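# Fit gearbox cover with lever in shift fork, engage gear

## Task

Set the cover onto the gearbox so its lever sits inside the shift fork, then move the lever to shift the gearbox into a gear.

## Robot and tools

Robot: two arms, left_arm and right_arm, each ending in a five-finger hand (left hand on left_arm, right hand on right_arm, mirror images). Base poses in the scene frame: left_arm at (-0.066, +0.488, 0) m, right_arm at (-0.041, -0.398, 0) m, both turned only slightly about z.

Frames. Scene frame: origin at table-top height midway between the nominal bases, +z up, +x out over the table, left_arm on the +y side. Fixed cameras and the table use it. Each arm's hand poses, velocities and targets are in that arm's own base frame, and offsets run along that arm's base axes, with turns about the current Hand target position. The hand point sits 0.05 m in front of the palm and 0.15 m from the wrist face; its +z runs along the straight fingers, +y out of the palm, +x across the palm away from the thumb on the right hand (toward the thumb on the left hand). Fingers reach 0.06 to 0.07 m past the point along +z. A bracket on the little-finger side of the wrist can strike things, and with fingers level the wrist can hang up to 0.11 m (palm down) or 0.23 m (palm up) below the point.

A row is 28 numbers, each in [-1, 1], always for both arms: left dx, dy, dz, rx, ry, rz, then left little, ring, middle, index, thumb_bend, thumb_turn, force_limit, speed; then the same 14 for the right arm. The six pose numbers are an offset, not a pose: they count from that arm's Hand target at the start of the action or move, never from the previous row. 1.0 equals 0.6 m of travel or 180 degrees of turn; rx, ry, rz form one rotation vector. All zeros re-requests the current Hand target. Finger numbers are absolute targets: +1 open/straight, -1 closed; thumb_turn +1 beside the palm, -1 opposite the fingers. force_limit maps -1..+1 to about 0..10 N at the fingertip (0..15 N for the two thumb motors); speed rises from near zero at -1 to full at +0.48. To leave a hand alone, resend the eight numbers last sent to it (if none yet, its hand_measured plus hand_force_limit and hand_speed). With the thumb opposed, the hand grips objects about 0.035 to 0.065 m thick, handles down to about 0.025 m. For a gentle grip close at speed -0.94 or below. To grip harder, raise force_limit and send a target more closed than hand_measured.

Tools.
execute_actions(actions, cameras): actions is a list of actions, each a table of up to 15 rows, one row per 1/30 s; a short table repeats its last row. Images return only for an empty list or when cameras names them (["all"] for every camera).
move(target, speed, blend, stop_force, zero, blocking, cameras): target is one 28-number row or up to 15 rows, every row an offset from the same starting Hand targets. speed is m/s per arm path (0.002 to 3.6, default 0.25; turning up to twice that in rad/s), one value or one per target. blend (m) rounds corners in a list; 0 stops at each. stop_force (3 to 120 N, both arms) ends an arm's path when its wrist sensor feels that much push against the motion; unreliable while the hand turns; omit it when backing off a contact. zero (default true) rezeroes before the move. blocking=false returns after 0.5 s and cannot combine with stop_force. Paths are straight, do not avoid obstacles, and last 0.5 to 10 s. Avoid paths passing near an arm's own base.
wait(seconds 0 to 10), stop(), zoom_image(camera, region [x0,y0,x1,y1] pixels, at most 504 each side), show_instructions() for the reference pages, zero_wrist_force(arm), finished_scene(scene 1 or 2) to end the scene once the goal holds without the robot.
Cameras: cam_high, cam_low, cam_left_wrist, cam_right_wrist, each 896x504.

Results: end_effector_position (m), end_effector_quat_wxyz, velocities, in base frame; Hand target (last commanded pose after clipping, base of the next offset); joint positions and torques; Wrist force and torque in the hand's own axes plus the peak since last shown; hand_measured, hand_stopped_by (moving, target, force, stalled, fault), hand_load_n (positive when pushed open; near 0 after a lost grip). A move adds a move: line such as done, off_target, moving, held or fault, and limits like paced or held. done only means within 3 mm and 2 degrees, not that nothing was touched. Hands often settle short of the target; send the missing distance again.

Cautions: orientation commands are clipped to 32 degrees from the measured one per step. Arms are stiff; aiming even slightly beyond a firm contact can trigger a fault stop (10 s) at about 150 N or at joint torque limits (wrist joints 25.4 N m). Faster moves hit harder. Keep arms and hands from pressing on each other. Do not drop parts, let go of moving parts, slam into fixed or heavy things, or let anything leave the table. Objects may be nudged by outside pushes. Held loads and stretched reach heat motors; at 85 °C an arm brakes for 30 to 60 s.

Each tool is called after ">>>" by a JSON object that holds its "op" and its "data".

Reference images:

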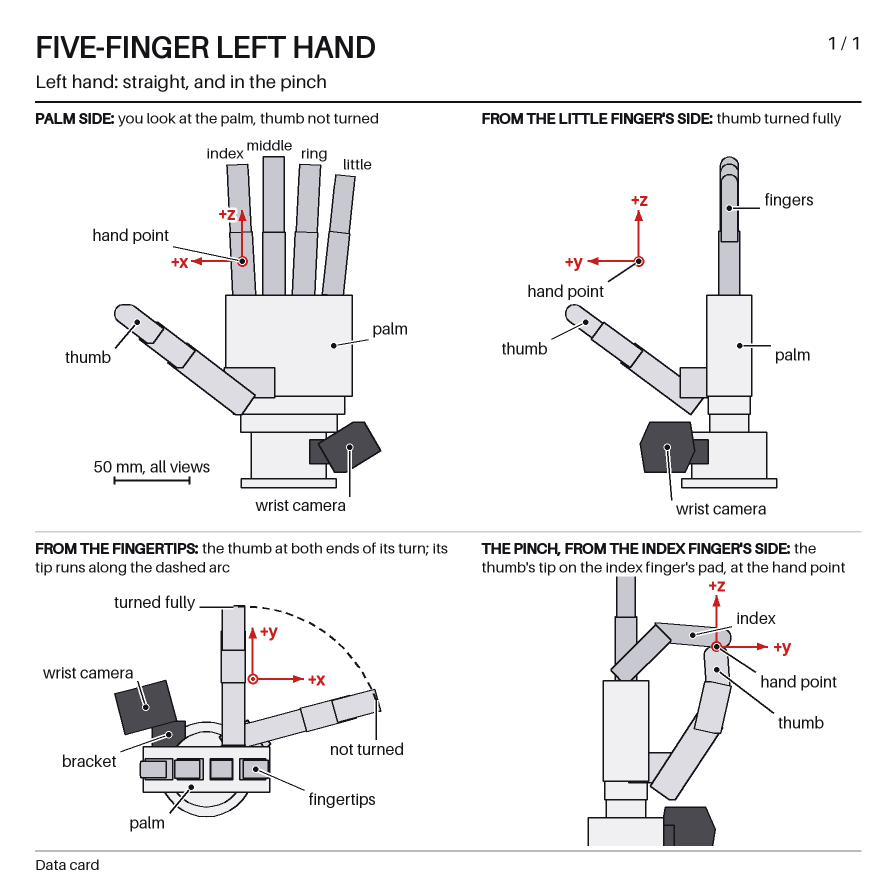

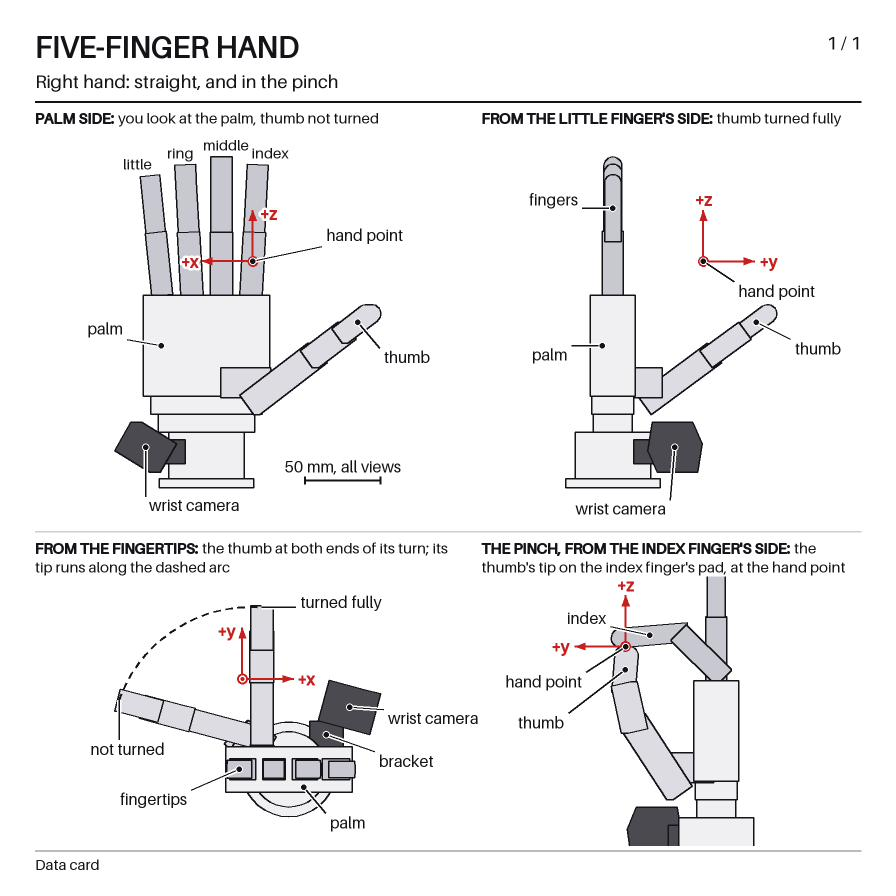

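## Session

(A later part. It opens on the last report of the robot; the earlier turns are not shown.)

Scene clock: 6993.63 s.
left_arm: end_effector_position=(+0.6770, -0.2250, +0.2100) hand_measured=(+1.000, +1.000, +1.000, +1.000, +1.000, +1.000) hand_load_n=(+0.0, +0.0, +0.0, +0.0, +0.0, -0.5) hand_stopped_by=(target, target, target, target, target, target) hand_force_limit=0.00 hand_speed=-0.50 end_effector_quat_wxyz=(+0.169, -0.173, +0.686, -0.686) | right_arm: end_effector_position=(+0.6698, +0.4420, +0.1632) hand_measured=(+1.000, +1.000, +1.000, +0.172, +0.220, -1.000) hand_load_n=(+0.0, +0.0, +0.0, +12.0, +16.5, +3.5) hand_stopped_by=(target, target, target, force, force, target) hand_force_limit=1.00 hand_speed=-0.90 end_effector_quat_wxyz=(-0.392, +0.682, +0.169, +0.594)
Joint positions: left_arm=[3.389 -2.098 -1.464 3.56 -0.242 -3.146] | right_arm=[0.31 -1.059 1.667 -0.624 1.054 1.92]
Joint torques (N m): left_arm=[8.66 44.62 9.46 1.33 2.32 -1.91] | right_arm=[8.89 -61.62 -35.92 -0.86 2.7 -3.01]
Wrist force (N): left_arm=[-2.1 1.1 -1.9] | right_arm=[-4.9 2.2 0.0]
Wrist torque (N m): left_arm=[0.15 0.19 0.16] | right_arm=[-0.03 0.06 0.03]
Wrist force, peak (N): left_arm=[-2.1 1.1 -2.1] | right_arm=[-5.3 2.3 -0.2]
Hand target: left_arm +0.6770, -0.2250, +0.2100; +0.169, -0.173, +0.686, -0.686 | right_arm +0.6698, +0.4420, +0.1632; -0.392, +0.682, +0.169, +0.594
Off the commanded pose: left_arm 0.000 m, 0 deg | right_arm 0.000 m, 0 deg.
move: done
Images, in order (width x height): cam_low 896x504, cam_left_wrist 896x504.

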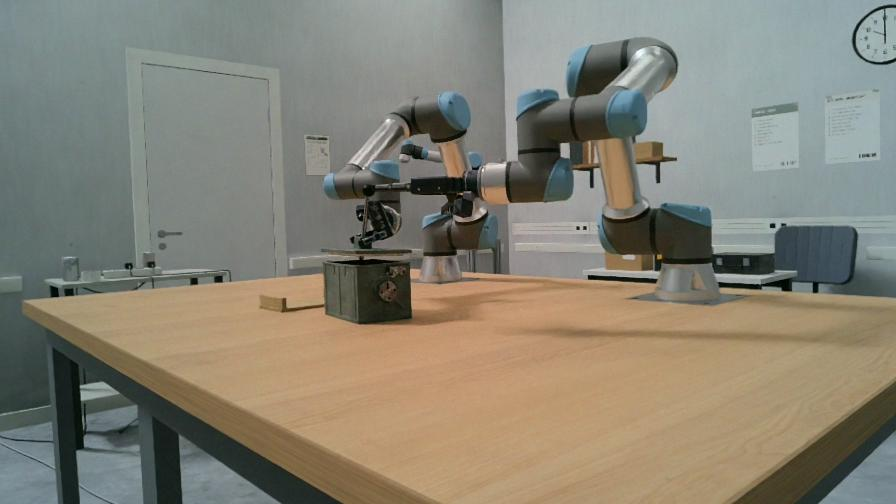

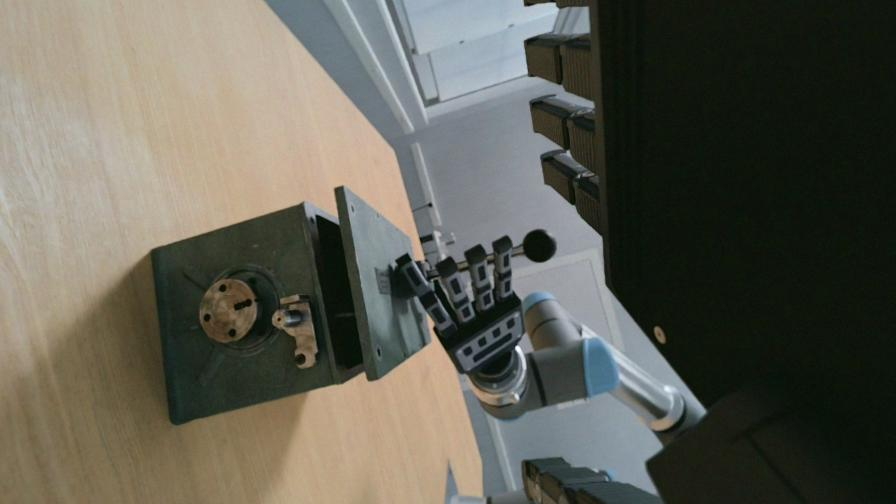

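>>> {"op": "move", "data": {"target": [0,0,0,0,0,0,1,1,1,1,1,1,0,-0.5,0,0,0,-0.00263,0.01173,0,1,1,1,-0.5,-0.6,-1,1.0,-0.9], "speed": 0.1, "cameras": ["cam_low", "cam_left_wrist"]}}

>>> {"op": "zoom_image", "data": {"camera": "cam_low", "region": [340, 244, 376, 272]}}

>>> {"op": "zoom_image", "data": {"camera": "cam_low", "region": [318, 244, 354, 272]}}

>>> {"op": "zoom_image", "data": {"camera": "cam_low", "region": [382, 244, 418, 272]}}

>>> {"op": "zoom_image", "data": {"camera": "cam_left_wrist", "region": [270, 180, 420, 300]}}

>>> {"op": "zoom_image", "data": {"camera": "cam_left_wrist", "region": [290, 290, 440, 410]}}

Scene clock: 7048.63 s.
left_arm: end_effector_position=(+0.6770, -0.2250, +0.2100) hand_measured=(+1.000, +1.000, +1.000, +1.000, +1.000, +1.000) hand_load_n=(+0.0, +0.0, +0.0, -0.5, +0.0, +0.0) hand_stopped_by=(target, target, target, target, target, target) hand_force_limit=0.00 hand_speed=-0.50 end_effector_quat_wxyz=(+0.169, -0.173, +0.686, -0.686) | right_arm: end_effector_position=(+0.6698, +0.4420, +0.1632) hand_measured=(+1.000, +1.000, +1.000, +0.172, +0.220, -1.000) hand_load_n=(+0.0, +0.0, +0.0, +12.5, +16.5, +4.0) hand_stopped_by=(target, target, target, force, force, target) hand_force_limit=1.00 hand_speed=-0.90 end_effector_quat_wxyz=(-0.393, +0.694, +0.164, +0.581)
Joint positions: left_arm=[3.389 -2.098 -1.464 3.56 -0.242 -3.146] | right_arm=[0.309 -1.06 1.642 -0.563 1.054 1.924]
Joint torques (N m): left_arm=[9.42 45.67 9.69 1.05 2.13 -1.88] | right_arm=[-10.88 -58.53 -34.21 -1 -2.82 1.77]
Wrist force (N): left_arm=[-2.0 1.1 -2.1] | right_arm=[-5.1 2.6 0.4]
Wrist torque (N m): left_arm=[0.17 0.18 0.16] | right_arm=[0.01 0.11 -0.17]
Wrist force, peak (N): left_arm=[-2.0 1.3 -2.2] | right_arm=[-5.3 2.4 0.1]
Hand target: left_arm +0.6770, -0.2250, +0.2100; +0.169, -0.173, +0.686, -0.686 | right_arm +0.6698, +0.4420, +0.1632; -0.393, +0.694, +0.164, +0.581
Off the commanded pose: left_arm 0.000 m, 0 deg | right_arm 0.000 m, 0 deg.
move: done
Images, in order (width x height): cam_low 896x504, cam_left_wrist 896x504.

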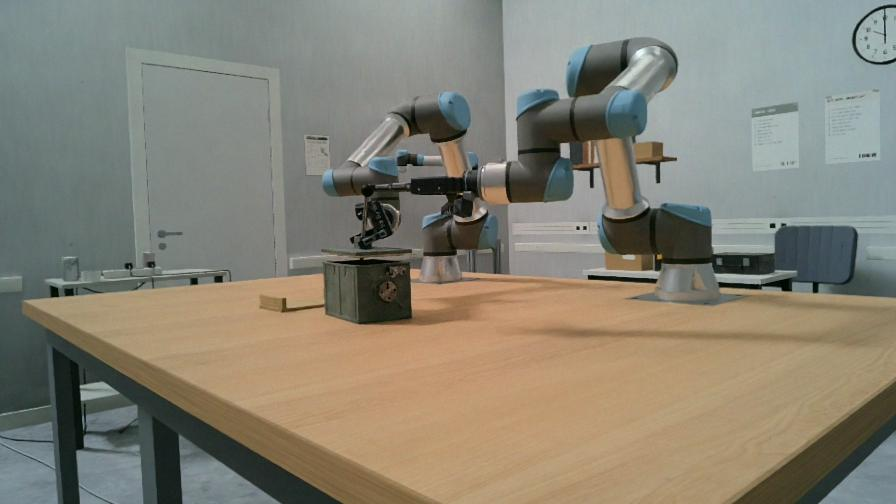

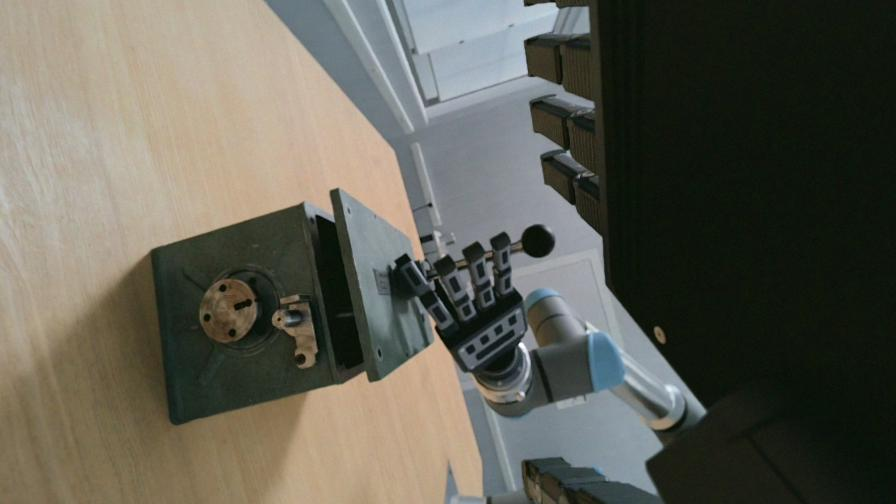

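Scaled by 14.000 from the camera's 896x504 image, which has a finer 1280x720 frame.

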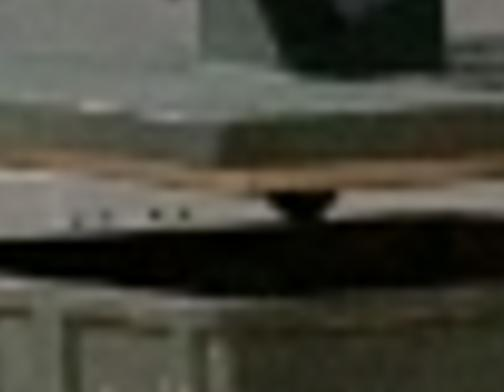

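Scaled by 14.000 from the camera's 896x504 image, which has a finer 1280x720 frame.

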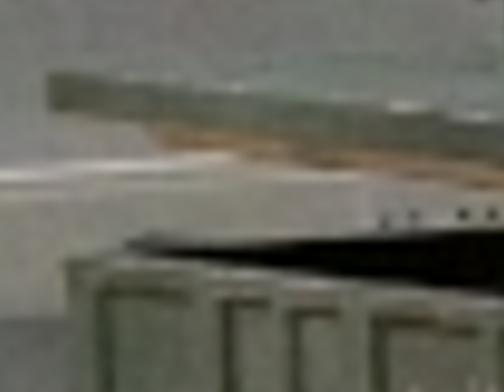

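Scaled by 14.000 from the camera's 896x504 image, which has a finer 1280x720 frame.

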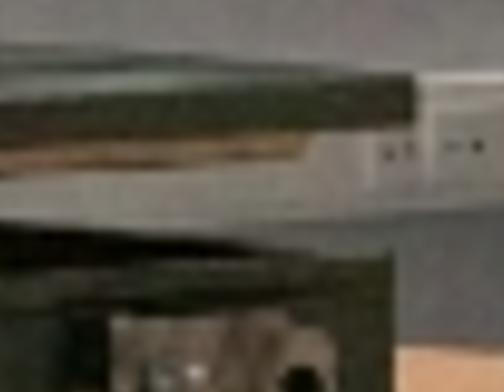

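Scaled by 3.360 from the camera's 896x504 image, which has a finer 1280x720 frame.

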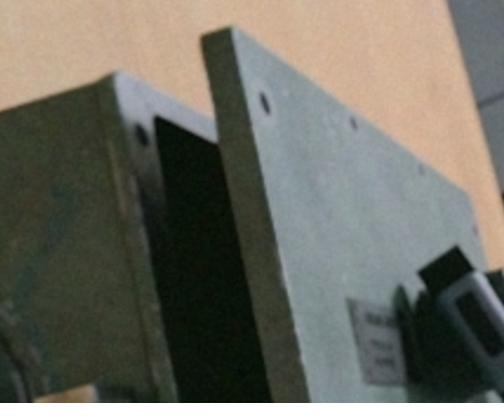

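Scaled by 3.360 from the camera's 896x504 image, which has a finer 1280x720 frame.

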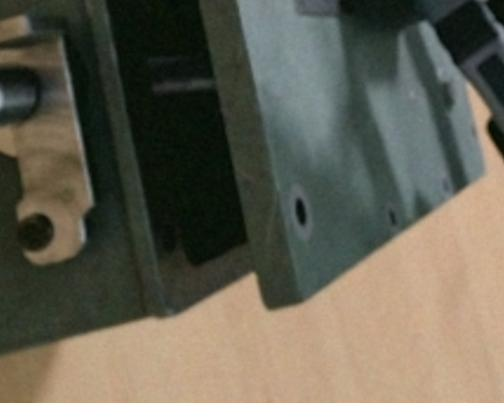

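>>> {"op": "wait", "data": {"seconds": 0, "cameras": ["cam_high", "cam_low"]}}

>>> {"op": "zoom_image", "data": {"camera": "cam_high", "region": [465, 240, 575, 330]}}

Scene clock: 7086.07 s.
left_arm: end_effector_position=(+0.6770, -0.2250, +0.2100) hand_measured=(+1.000, +1.000, +1.000, +1.000, +1.000, +1.000) hand_load_n=(-0.5, +0.0, +0.0, +0.0, +0.0, +0.0) hand_stopped_by=(target, target, target, target, target, target) hand_force_limit=0.00 hand_speed=-0.50 end_effector_quat_wxyz=(+0.169, -0.173, +0.686, -0.686) | right_arm: end_effector_position=(+0.6698, +0.4420, +0.1632) hand_measured=(+1.000, +1.000, +1.000, +0.172, +0.220, -1.000) hand_load_n=(+0.0, +0.0, +0.0, +12.5, +16.5, +4.0) hand_stopped_by=(target, target, target, force, force, target) hand_force_limit=1.00 hand_speed=-0.90 end_effector_quat_wxyz=(-0.393, +0.694, +0.164, +0.581)
Joint positions: left_arm=[3.389 -2.098 -1.464 3.56 -0.242 -3.146] | right_arm=[0.309 -1.06 1.642 -0.562 1.054 1.924]
Joint torques (N m): left_arm=[8.83 45.55 9.65 0.91 1.97 -1.86] | right_arm=[-10.82 -43.04 -33.72 -1.02 -2.7 2.03]
Wrist force (N): left_arm=[-2.0 1.1 -2.0] | right_arm=[-5.0 2.4 0.2]
Wrist torque (N m): left_arm=[0.17 0.18 0.16] | right_arm=[-0.02 0.10 -0.17]
Wrist force, peak (N): left_arm=[-2.2 1.2 -2.0] | right_arm=[-5.1 2.7 0.3]
Hand target: left_arm +0.6770, -0.2250, +0.2100; +0.169, -0.173, +0.686, -0.686 | right_arm +0.6698, +0.4420, +0.1632; -0.393, +0.694, +0.164, +0.581
Off the commanded pose: left_arm 0.000 m, 0 deg | right_arm 0.000 m, 0 deg.
Images, in order (width x height): cam_high 896x504, cam_low 896x504.

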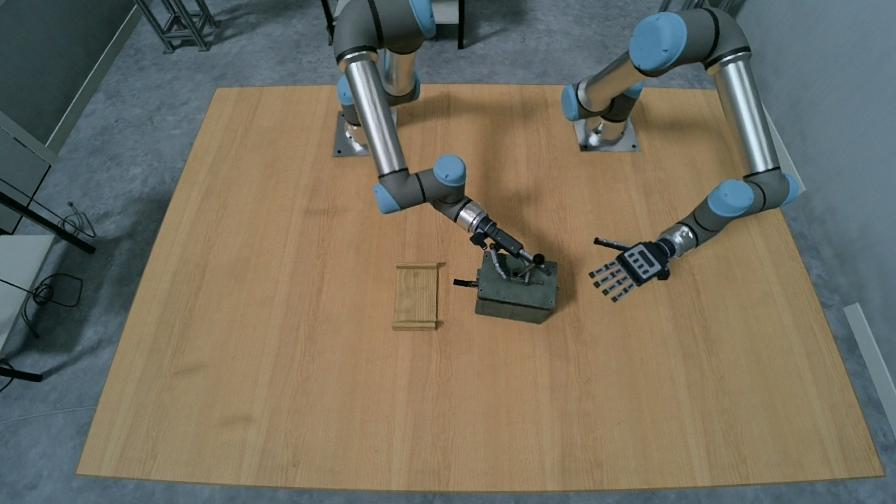

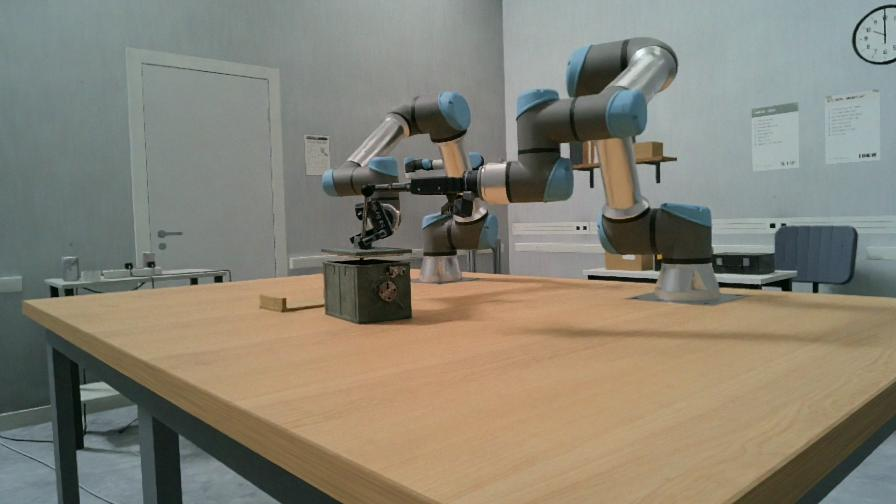

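Scaled by 4.582 from the camera's 896x504 image, which has a finer 1280x720 frame.

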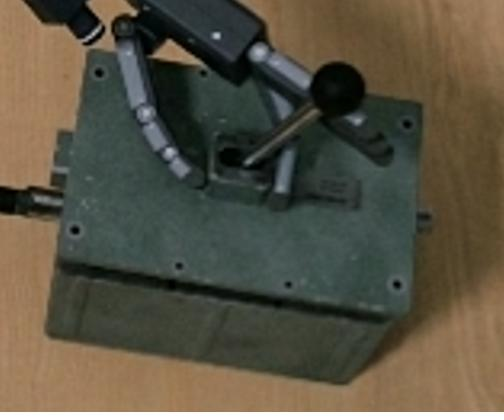

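>>> {"op": "move", "data": {"target": [0,0,0,0,0,0,1,1,1,1,1,1,0,-0.5,0,0,0,0.00489,-0.00104,0,1,1,1,-0.5,-0.6,-1,1.0,-0.9], "speed": 0.1}}

>>> {"op": "move", "data": {"target": [0,0,0,0,0,0,1,1,1,1,1,1,0,-0.5,0,0,-0.05,0,0,0,1,1,1,-0.5,-0.6,-1,1.0,-0.9], "speed": 0.01, "stop_force": 4, "cameras": ["cam_high", "cam_low", "cam_left_wrist"]}}

>>> {"op": "zoom_image", "data": {"camera": "cam_low", "region": [316, 240, 371, 275]}}

>>> {"op": "zoom_image", "data": {"camera": "cam_low", "region": [363, 240, 418, 275]}}

>>> {"op": "zoom_image", "data": {"camera": "cam_left_wrist", "region": [270, 180, 420, 300]}}

>>> {"op": "zoom_image", "data": {"camera": "cam_left_wrist", "region": [290, 290, 440, 410]}}

Scene clock: 7178.83 s.
left_arm: end_effector_position=(+0.6770, -0.2250, +0.2100) hand_measured=(+1.000, +1.000, +1.000, +1.000, +1.000, +1.000) hand_load_n=(+0.0, +0.0, +0.0, +0.0, +0.0, +0.0) hand_stopped_by=(target, target, target, target, target, target) hand_force_limit=0.00 hand_speed=-0.50 end_effector_quat_wxyz=(+0.169, -0.173, +0.686, -0.686) | right_arm: end_effector_position=(+0.6698, +0.4420, +0.1632) hand_measured=(+1.000, +1.000, +1.000, +0.172, +0.220, -1.000) hand_load_n=(+0.0, +0.0, -0.5, +12.5, +16.5, +3.5) hand_stopped_by=(target, target, target, force, force, target) hand_force_limit=1.00 hand_speed=-0.90 end_effector_quat_wxyz=(-0.398, +0.690, +0.160, +0.583)
Joint positions: left_arm=[3.389 -2.098 -1.464 3.56 -0.242 -3.146] | right_arm=[0.308 -1.06 1.652 -0.587 1.052 1.939]
Joint torques (N m): left_arm=[7.92 45.98 9.98 0.64 1.78 -1.84] | right_arm=[-11.11 -60.06 -14.78 -5.19 -2.93 2.07]
Wrist force (N): left_arm=[-2.0 1.2 -1.9] | right_arm=[-4.8 2.4 0.1]
Wrist torque (N m): left_arm=[0.18 0.19 0.16] | right_arm=[-0.02 0.06 -0.16]
Wrist force, peak (N): left_arm=[-2.0 1.5 -2.1] | right_arm=[-5.2 2.6 0.0]
Hand target: left_arm +0.6770, -0.2250, +0.2100; +0.169, -0.173, +0.686, -0.686 | right_arm +0.6698, +0.4420, +0.1632; -0.398, +0.690, +0.160, +0.583
Off the commanded pose: left_arm 0.000 m, 0 deg | right_arm 0.000 m, 0 deg.
move: done

Scene clock: 7182.17 s.
left_arm: end_effector_position=(+0.6770, -0.2250, +0.2100) hand_measured=(+1.000, +1.000, +1.000, +1.000, +1.000, +1.000) hand_load_n=(+0.0, +0.0, +0.0, +0.0, +0.0, -0.5) hand_stopped_by=(target, target, target, target, target, target) hand_force_limit=0.00 hand_speed=-0.50 end_effector_quat_wxyz=(+0.169, -0.173, +0.686, -0.686) | right_arm: end_effector_position=(+0.6698, +0.4420, +0.1427) hand_measured=(+1.000, +1.000, +1.000, +0.172, +0.220, -1.000) hand_load_n=(+0.0, +0.0, +0.0, +14.5, +16.5, +1.5) hand_stopped_by=(target, target, target, force, force, target) hand_force_limit=1.00 hand_speed=-0.90 end_effector_quat_wxyz=(-0.398, +0.690, +0.160, +0.583)
Joint positions: left_arm=[3.389 -2.098 -1.464 3.56 -0.242 -3.146] | right_arm=[0.308 -1.032 1.669 -0.633 1.052 1.94]
Joint torques (N m): left_arm=[8.35 45.86 9.81 0.48 1.68 -1.83] | right_arm=[1.91 -58.75 -28.07 0.39 0.4 1.58]
Wrist force (N): left_arm=[-2.0 1.1 -1.9] | right_arm=[0.5 6.6 6.6]
Wrist torque (N m): left_arm=[0.16 0.18 0.16] | right_arm=[0.07 0.14 0.01]
Wrist force, peak (N): left_arm=[-2.3 1.2 -1.9] | right_arm=[2.0 8.7 9.1]
Hand target: left_arm +0.6770, -0.2250, +0.2100; +0.169, -0.173, +0.686, -0.686 | right_arm +0.6698, +0.4420, +0.1427; -0.398, +0.690, +0.160, +0.583 (not the last commanded pose)
Off the commanded pose: left_arm 0.000 m, 0 deg | right_arm 0.009 m, 0 deg.
move: contact (right_arm)
Images, in order (width x height): cam_high 896x504, cam_low 896x504, cam_left_wrist 896x504.

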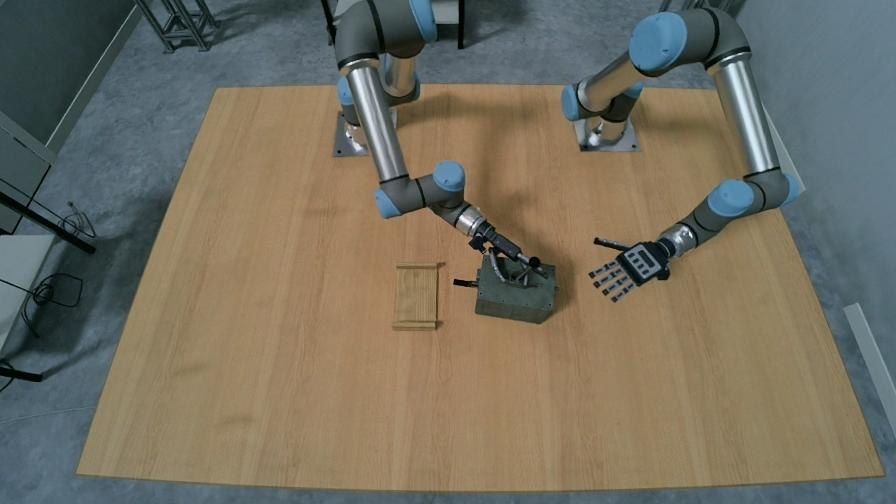

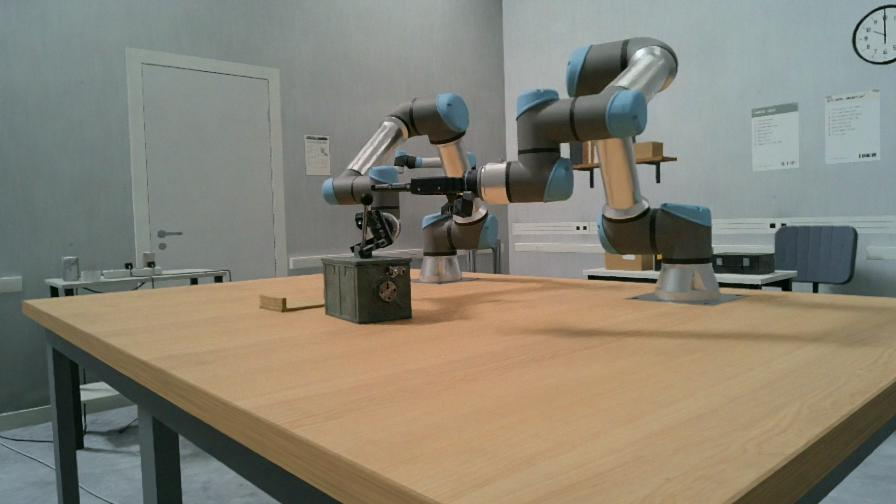

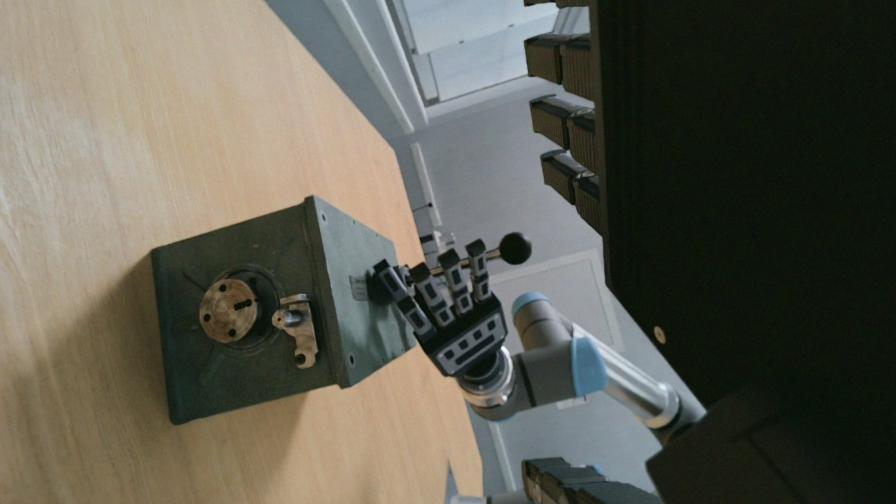

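Scaled by 9.164 from the camera's 896x504 image, which has a finer 1280x720 frame.

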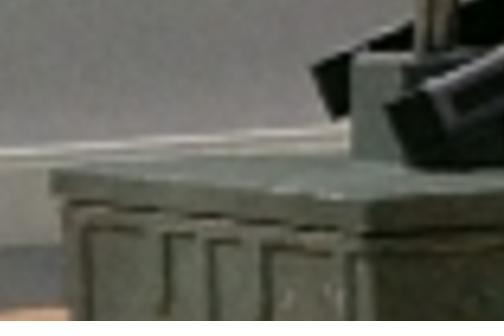

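Scaled by 9.164 from the camera's 896x504 image, which has a finer 1280x720 frame.

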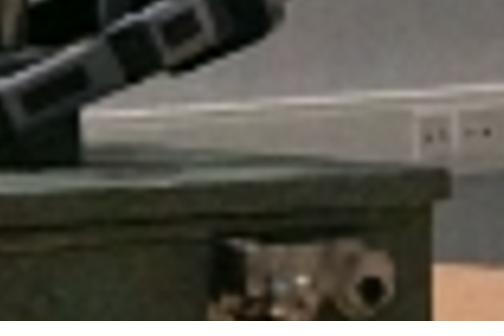

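Scaled by 3.360 from the camera's 896x504 image, which has a finer 1280x720 frame.

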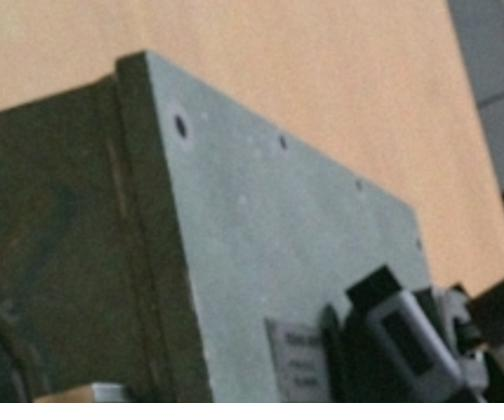

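Scaled by 3.360 from the camera's 896x504 image, which has a finer 1280x720 frame.

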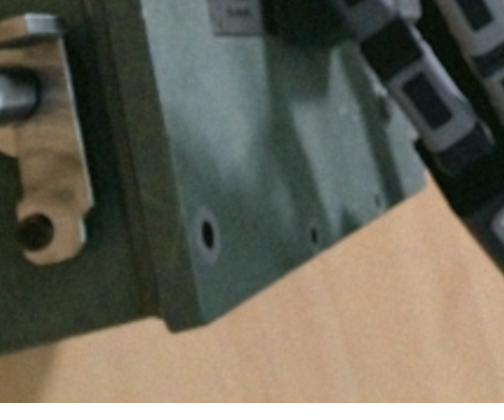

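>>> {"op": "move", "data": {"target": [[0,0,0,0,0,0,1,1,1,1,1,1,0,-0.5,0.0027,-0.0006,0,0,0,0,1,1,1,-0.5,-0.6,-1,1.0,-0.9],[0,0,0,0,0,0,1,1,1,1,1,1,0,-0.5,0.0027,-0.0006,-0.02,0,0,0,1,1,1,-0.5,-0.6,-1,1.0,-0.9]], "speed": 0.006, "stop_force": 6, "cameras": ["cam_high", "cam_low", "cam_left_wrist"]}}

>>> {"op": "zoom_image", "data": {"camera": "cam_low", "region": [316, 240, 371, 275]}}

>>> {"op": "zoom_image", "data": {"camera": "cam_low", "region": [363, 240, 418, 275]}}

>>> {"op": "zoom_image", "data": {"camera": "cam_left_wrist", "region": [270, 180, 420, 300]}}

>>> {"op": "zoom_image", "data": {"camera": "cam_left_wrist", "region": [290, 290, 440, 410]}}

Scene clock: 7196.77 s.
left_arm: end_effector_position=(+0.6770, -0.2250, +0.2100) hand_measured=(+1.000, +1.000, +1.000, +1.000, +1.000, +1.000) hand_load_n=(+0.0, +0.0, +0.0, +0.0, +0.0, +0.0) hand_stopped_by=(target, target, target, target, target, target) hand_force_limit=0.00 hand_speed=-0.50 end_effector_quat_wxyz=(+0.169, -0.173, +0.686, -0.686) | right_arm: end_effector_position=(+0.6700, +0.4420, +0.1429) hand_measured=(+1.000, +1.000, +1.000, +0.172, +0.220, -1.000) hand_load_n=(+0.0, +0.0, +0.5, +13.5, +16.5, +2.5) hand_stopped_by=(target, target, target, force, force, target) hand_force_limit=1.00 hand_speed=-0.90 end_effector_quat_wxyz=(-0.398, +0.690, +0.160, +0.583)
Joint positions: left_arm=[3.389 -2.098 -1.464 3.56 -0.242 -3.146] | right_arm=[0.308 -1.032 1.669 -0.633 1.052 1.94]
Joint torques (N m): left_arm=[7.55 45.73 9.72 0.29 1.38 -1.78] | right_arm=[9.97 -60.18 -9.81 -3.53 2.35 1.86]
Wrist force (N): left_arm=[-2.0 1.2 -2.0] | right_arm=[-2.4 3.9 3.6]
Wrist torque (N m): left_arm=[0.17 0.18 0.16] | right_arm=[0.02 0.14 -0.06]
Wrist force, peak (N): left_arm=[-2.1 1.1 -2.2] | right_arm=[0.0 7.1 6.6]
Hand target: left_arm +0.6770, -0.2250, +0.2100; +0.169, -0.173, +0.686, -0.686 | right_arm +0.6700, +0.4420, +0.1429; -0.398, +0.690, +0.160, +0.583 (not the last commanded pose)
Off the commanded pose: left_arm 0.000 m, 0 deg | right_arm 0.012 m, 0 deg.
move: contact (right_arm); path passed 0 of 2 targets
Images, in order (width x height): cam_high 896x504, cam_low 896x504, cam_left_wrist 896x504.

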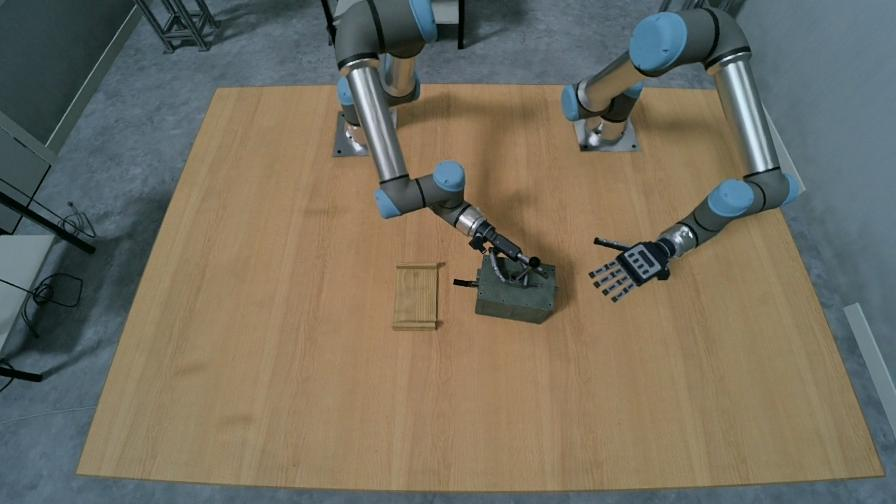

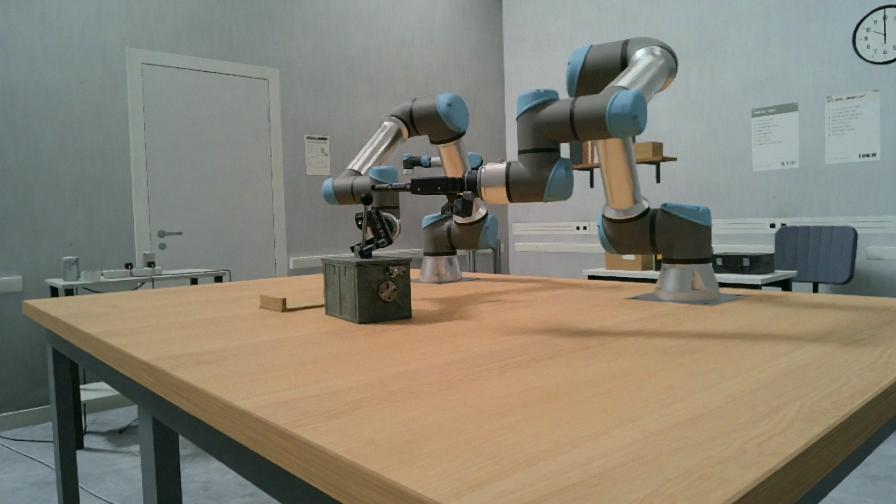

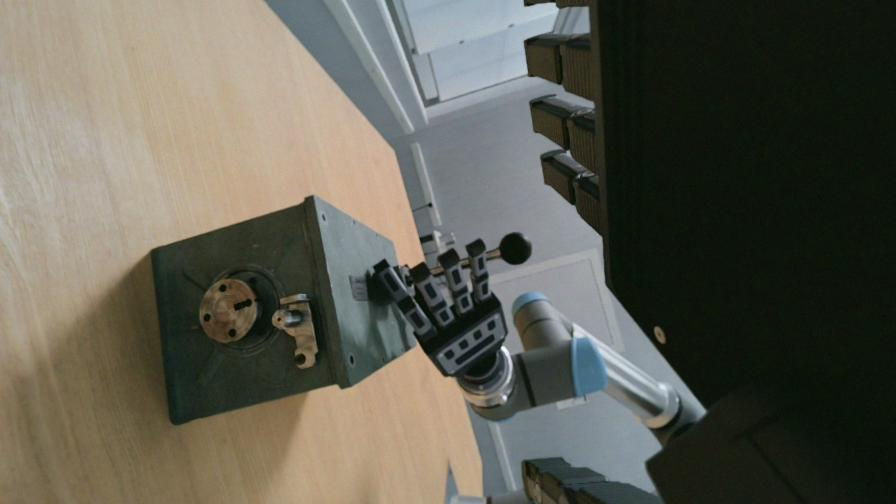

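Scaled by 9.164 from the camera's 896x504 image, which has a finer 1280x720 frame.

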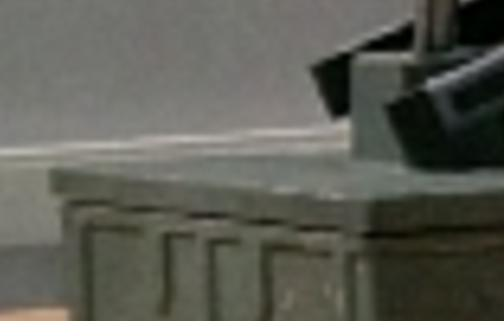

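Scaled by 9.164 from the camera's 896x504 image, which has a finer 1280x720 frame.

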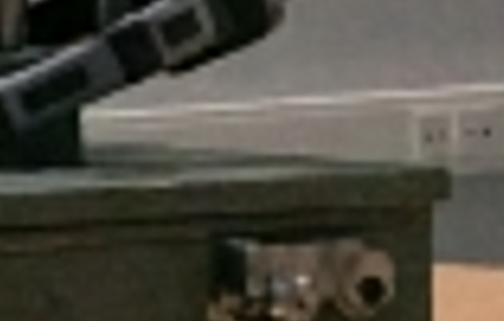

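Scaled by 3.360 from the camera's 896x504 image, which has a finer 1280x720 frame.

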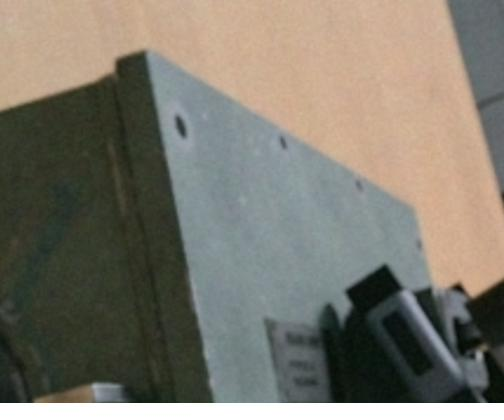

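Scaled by 3.360 from the camera's 896x504 image, which has a finer 1280x720 frame.

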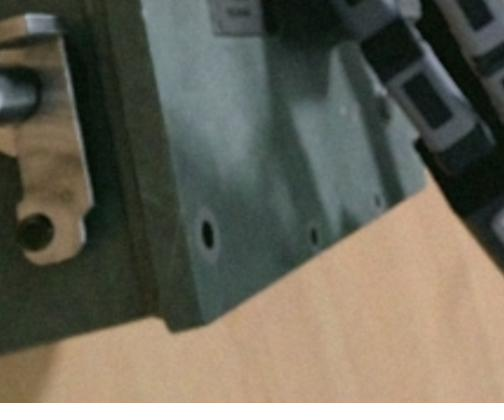

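>>> {"op": "move", "data": {"target": [0,0,0,0,0,0,1,1,1,1,1,1,0,-0.5,0.0017,-0.0004,0,0,0,0,1,1,1,-0.5,-0.6,-1,1.0,-0.9], "speed": 0.006}}

Scene clock: 7203.30 s.
left_arm: end_effector_position=(+0.6770, -0.2250, +0.2100) hand_measured=(+1.000, +1.000, +1.000, +1.000, +1.000, +1.000) hand_load_n=(+0.0, +0.0, +0.0, +0.0, +0.0, +0.0) hand_stopped_by=(target, target, target, target, target, target) hand_force_limit=0.00 hand_speed=-0.50 end_effector_quat_wxyz=(+0.169, -0.173, +0.686, -0.686) | right_arm: end_effector_position=(+0.6710, +0.4418, +0.1429) hand_measured=(+1.000, +1.000, +1.000, +0.172, +0.220, -1.000) hand_load_n=(+0.0, +0.0, +0.0, +13.0, +16.0, +3.0) hand_stopped_by=(target, target, target, force, force, target) hand_force_limit=1.00 hand_speed=-0.90 end_effector_quat_wxyz=(-0.398, +0.690, +0.160, +0.583)
Joint positions: left_arm=[3.389 -2.098 -1.464 3.56 -0.242 -3.146] | right_arm=[0.307 -1.03 1.667 -0.632 1.051 1.94]
Joint torques (N m): left_arm=[7.21 45.99 10.09 0.36 1.22 -1.77] | right_arm=[-12.69 -38.53 -32.89 -0.9 -2.39 1.57]
Wrist force (N): left_arm=[-1.9 1.1 -2.0] | right_arm=[-4.1 1.0 0.7]
Wrist torque (N m): left_arm=[0.17 0.16 0.17] | right_arm=[0.00 0.09 -0.09]
Wrist force, peak (N): left_arm=[-2.1 1.1 -2.1] | right_arm=[-2.7 4.3 3.4]
Hand target: left_arm +0.6770, -0.2250, +0.2100; +0.169, -0.173, +0.686, -0.686 | right_arm +0.6710, +0.4418, +0.1429; -0.398, +0.690, +0.160, +0.583
Off the commanded pose: left_arm 0.000 m, 0 deg | right_arm 0.000 m, 0 deg.
move: done

>>> {"op": "move", "data": {"target": [0,0,0,0,0,0,1,1,1,1,1,1,0,-0.5,0,0,-0.02,0,0,0,1,1,1,-0.5,-0.6,-1,1.0,-0.9], "speed": 0.006, "stop_force": 6, "cameras": ["cam_high", "cam_low", "cam_left_wrist"]}}

>>> {"op": "zoom_image", "data": {"camera": "cam_low", "region": [316, 240, 371, 275]}}

>>> {"op": "zoom_image", "data": {"camera": "cam_low", "region": [363, 240, 418, 275]}}

>>> {"op": "zoom_image", "data": {"camera": "cam_left_wrist", "region": [270, 180, 420, 300]}}

>>> {"op": "zoom_image", "data": {"camera": "cam_left_wrist", "region": [290, 290, 440, 410]}}

Scene clock: 7212.63 s.
left_arm: end_effector_position=(+0.6770, -0.2250, +0.2100) hand_measured=(+1.000, +1.000, +1.000, +1.000, +1.000, +1.000) hand_load_n=(+0.0, +0.0, +0.0, +0.0, +0.0, +0.0) hand_stopped_by=(target, target, target, target, target, target) hand_force_limit=0.00 hand_speed=-0.50 end_effector_quat_wxyz=(+0.169, -0.173, +0.686, -0.686) | right_arm: end_effector_position=(+0.6711, +0.4418, +0.1418) hand_measured=(+1.000, +1.000, +1.000, +0.172, +0.220, -1.000) hand_load_n=(+0.0, +0.0, +0.0, +12.5, +15.5, +0.5) hand_stopped_by=(target, target, target, force, force, target) hand_force_limit=1.00 hand_speed=-0.90 end_effector_quat_wxyz=(-0.398, +0.690, +0.160, +0.583)
Joint positions: left_arm=[3.389 -2.098 -1.464 3.56 -0.242 -3.146] | right_arm=[0.307 -1.029 1.667 -0.635 1.051 1.94]
Joint torques (N m): left_arm=[7.39 45.86 9.51 0.44 1.07 -1.71] | right_arm=[-11.14 -54.84 -29.06 -0.15 -2.64 0.47]
Wrist force (N): left_arm=[-1.9 0.9 -2.0] | right_arm=[2.7 -2.4 -2.4]
Wrist torque (N m): left_arm=[0.14 0.17 0.18] | right_arm=[-0.07 0.32 -0.09]
Wrist force, peak (N): left_arm=[-2.1 1.1 -2.2] | right_arm=[5.9 -3.2 -2.3]
Hand target: left_arm +0.6770, -0.2250, +0.2100; +0.169, -0.173, +0.686, -0.686 | right_arm +0.6711, +0.4418, +0.1419; -0.398, +0.690, +0.160, +0.583 (not the last commanded pose)
Off the commanded pose: left_arm 0.000 m, 0 deg | right_arm 0.011 m, 0 deg.
move: contact (right_arm)
Images, in order (width x height): cam_high 896x504, cam_low 896x504, cam_left_wrist 896x504.

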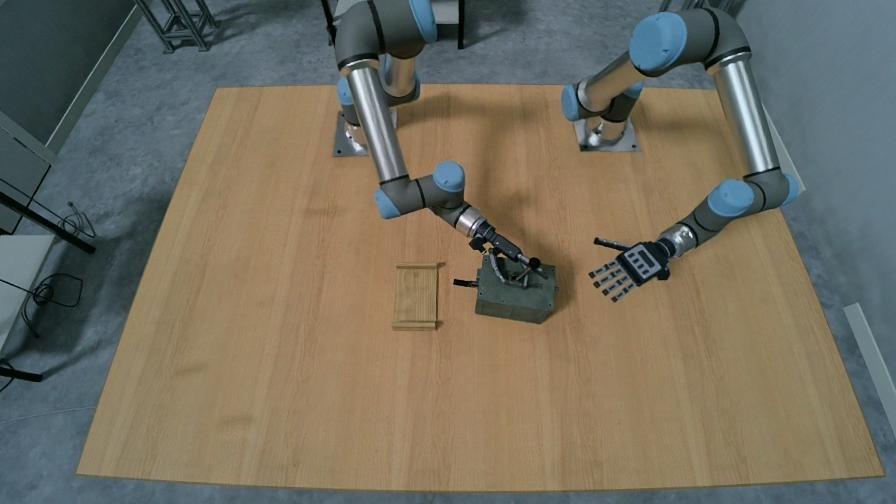

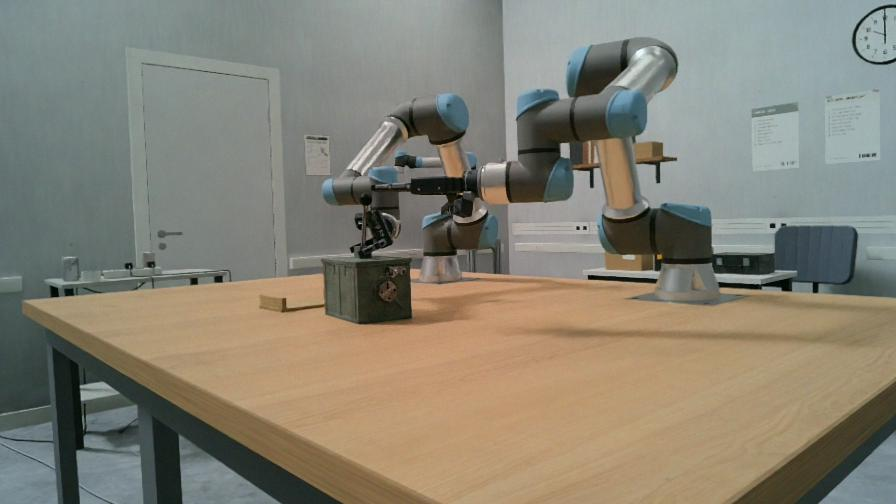

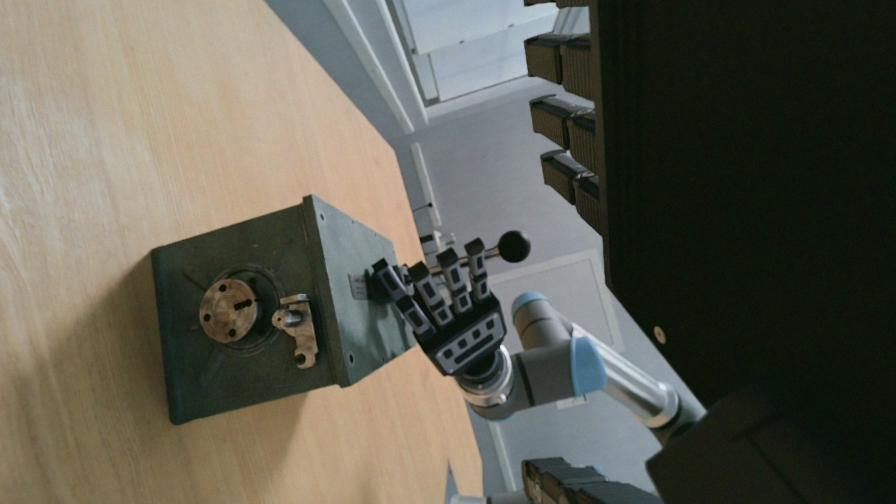

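Scaled by 9.164 from the camera's 896x504 image, which has a finer 1280x720 frame.

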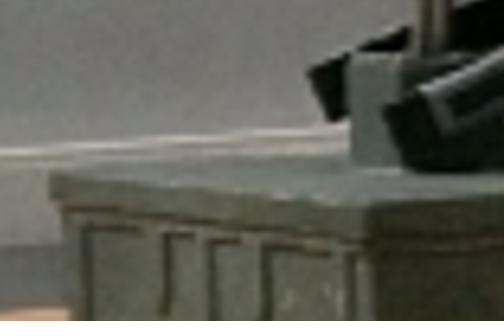

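Scaled by 9.164 from the camera's 896x504 image, which has a finer 1280x720 frame.

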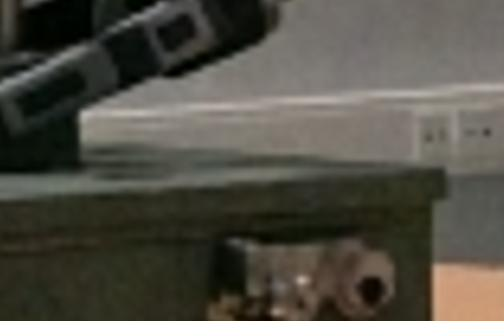

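Scaled by 3.360 from the camera's 896x504 image, which has a finer 1280x720 frame.

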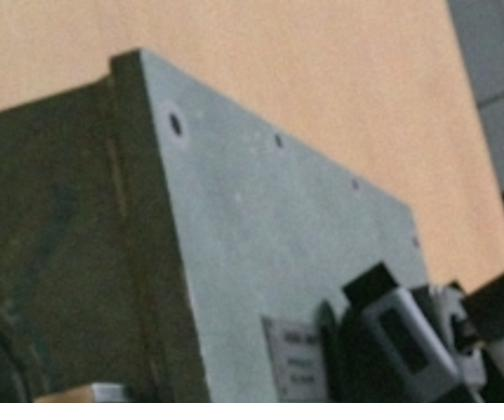

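Scaled by 3.360 from the camera's 896x504 image, which has a finer 1280x720 frame.

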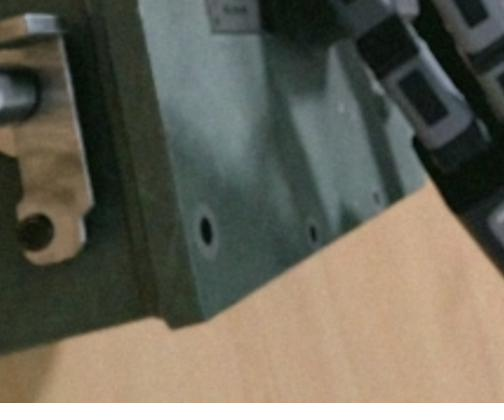

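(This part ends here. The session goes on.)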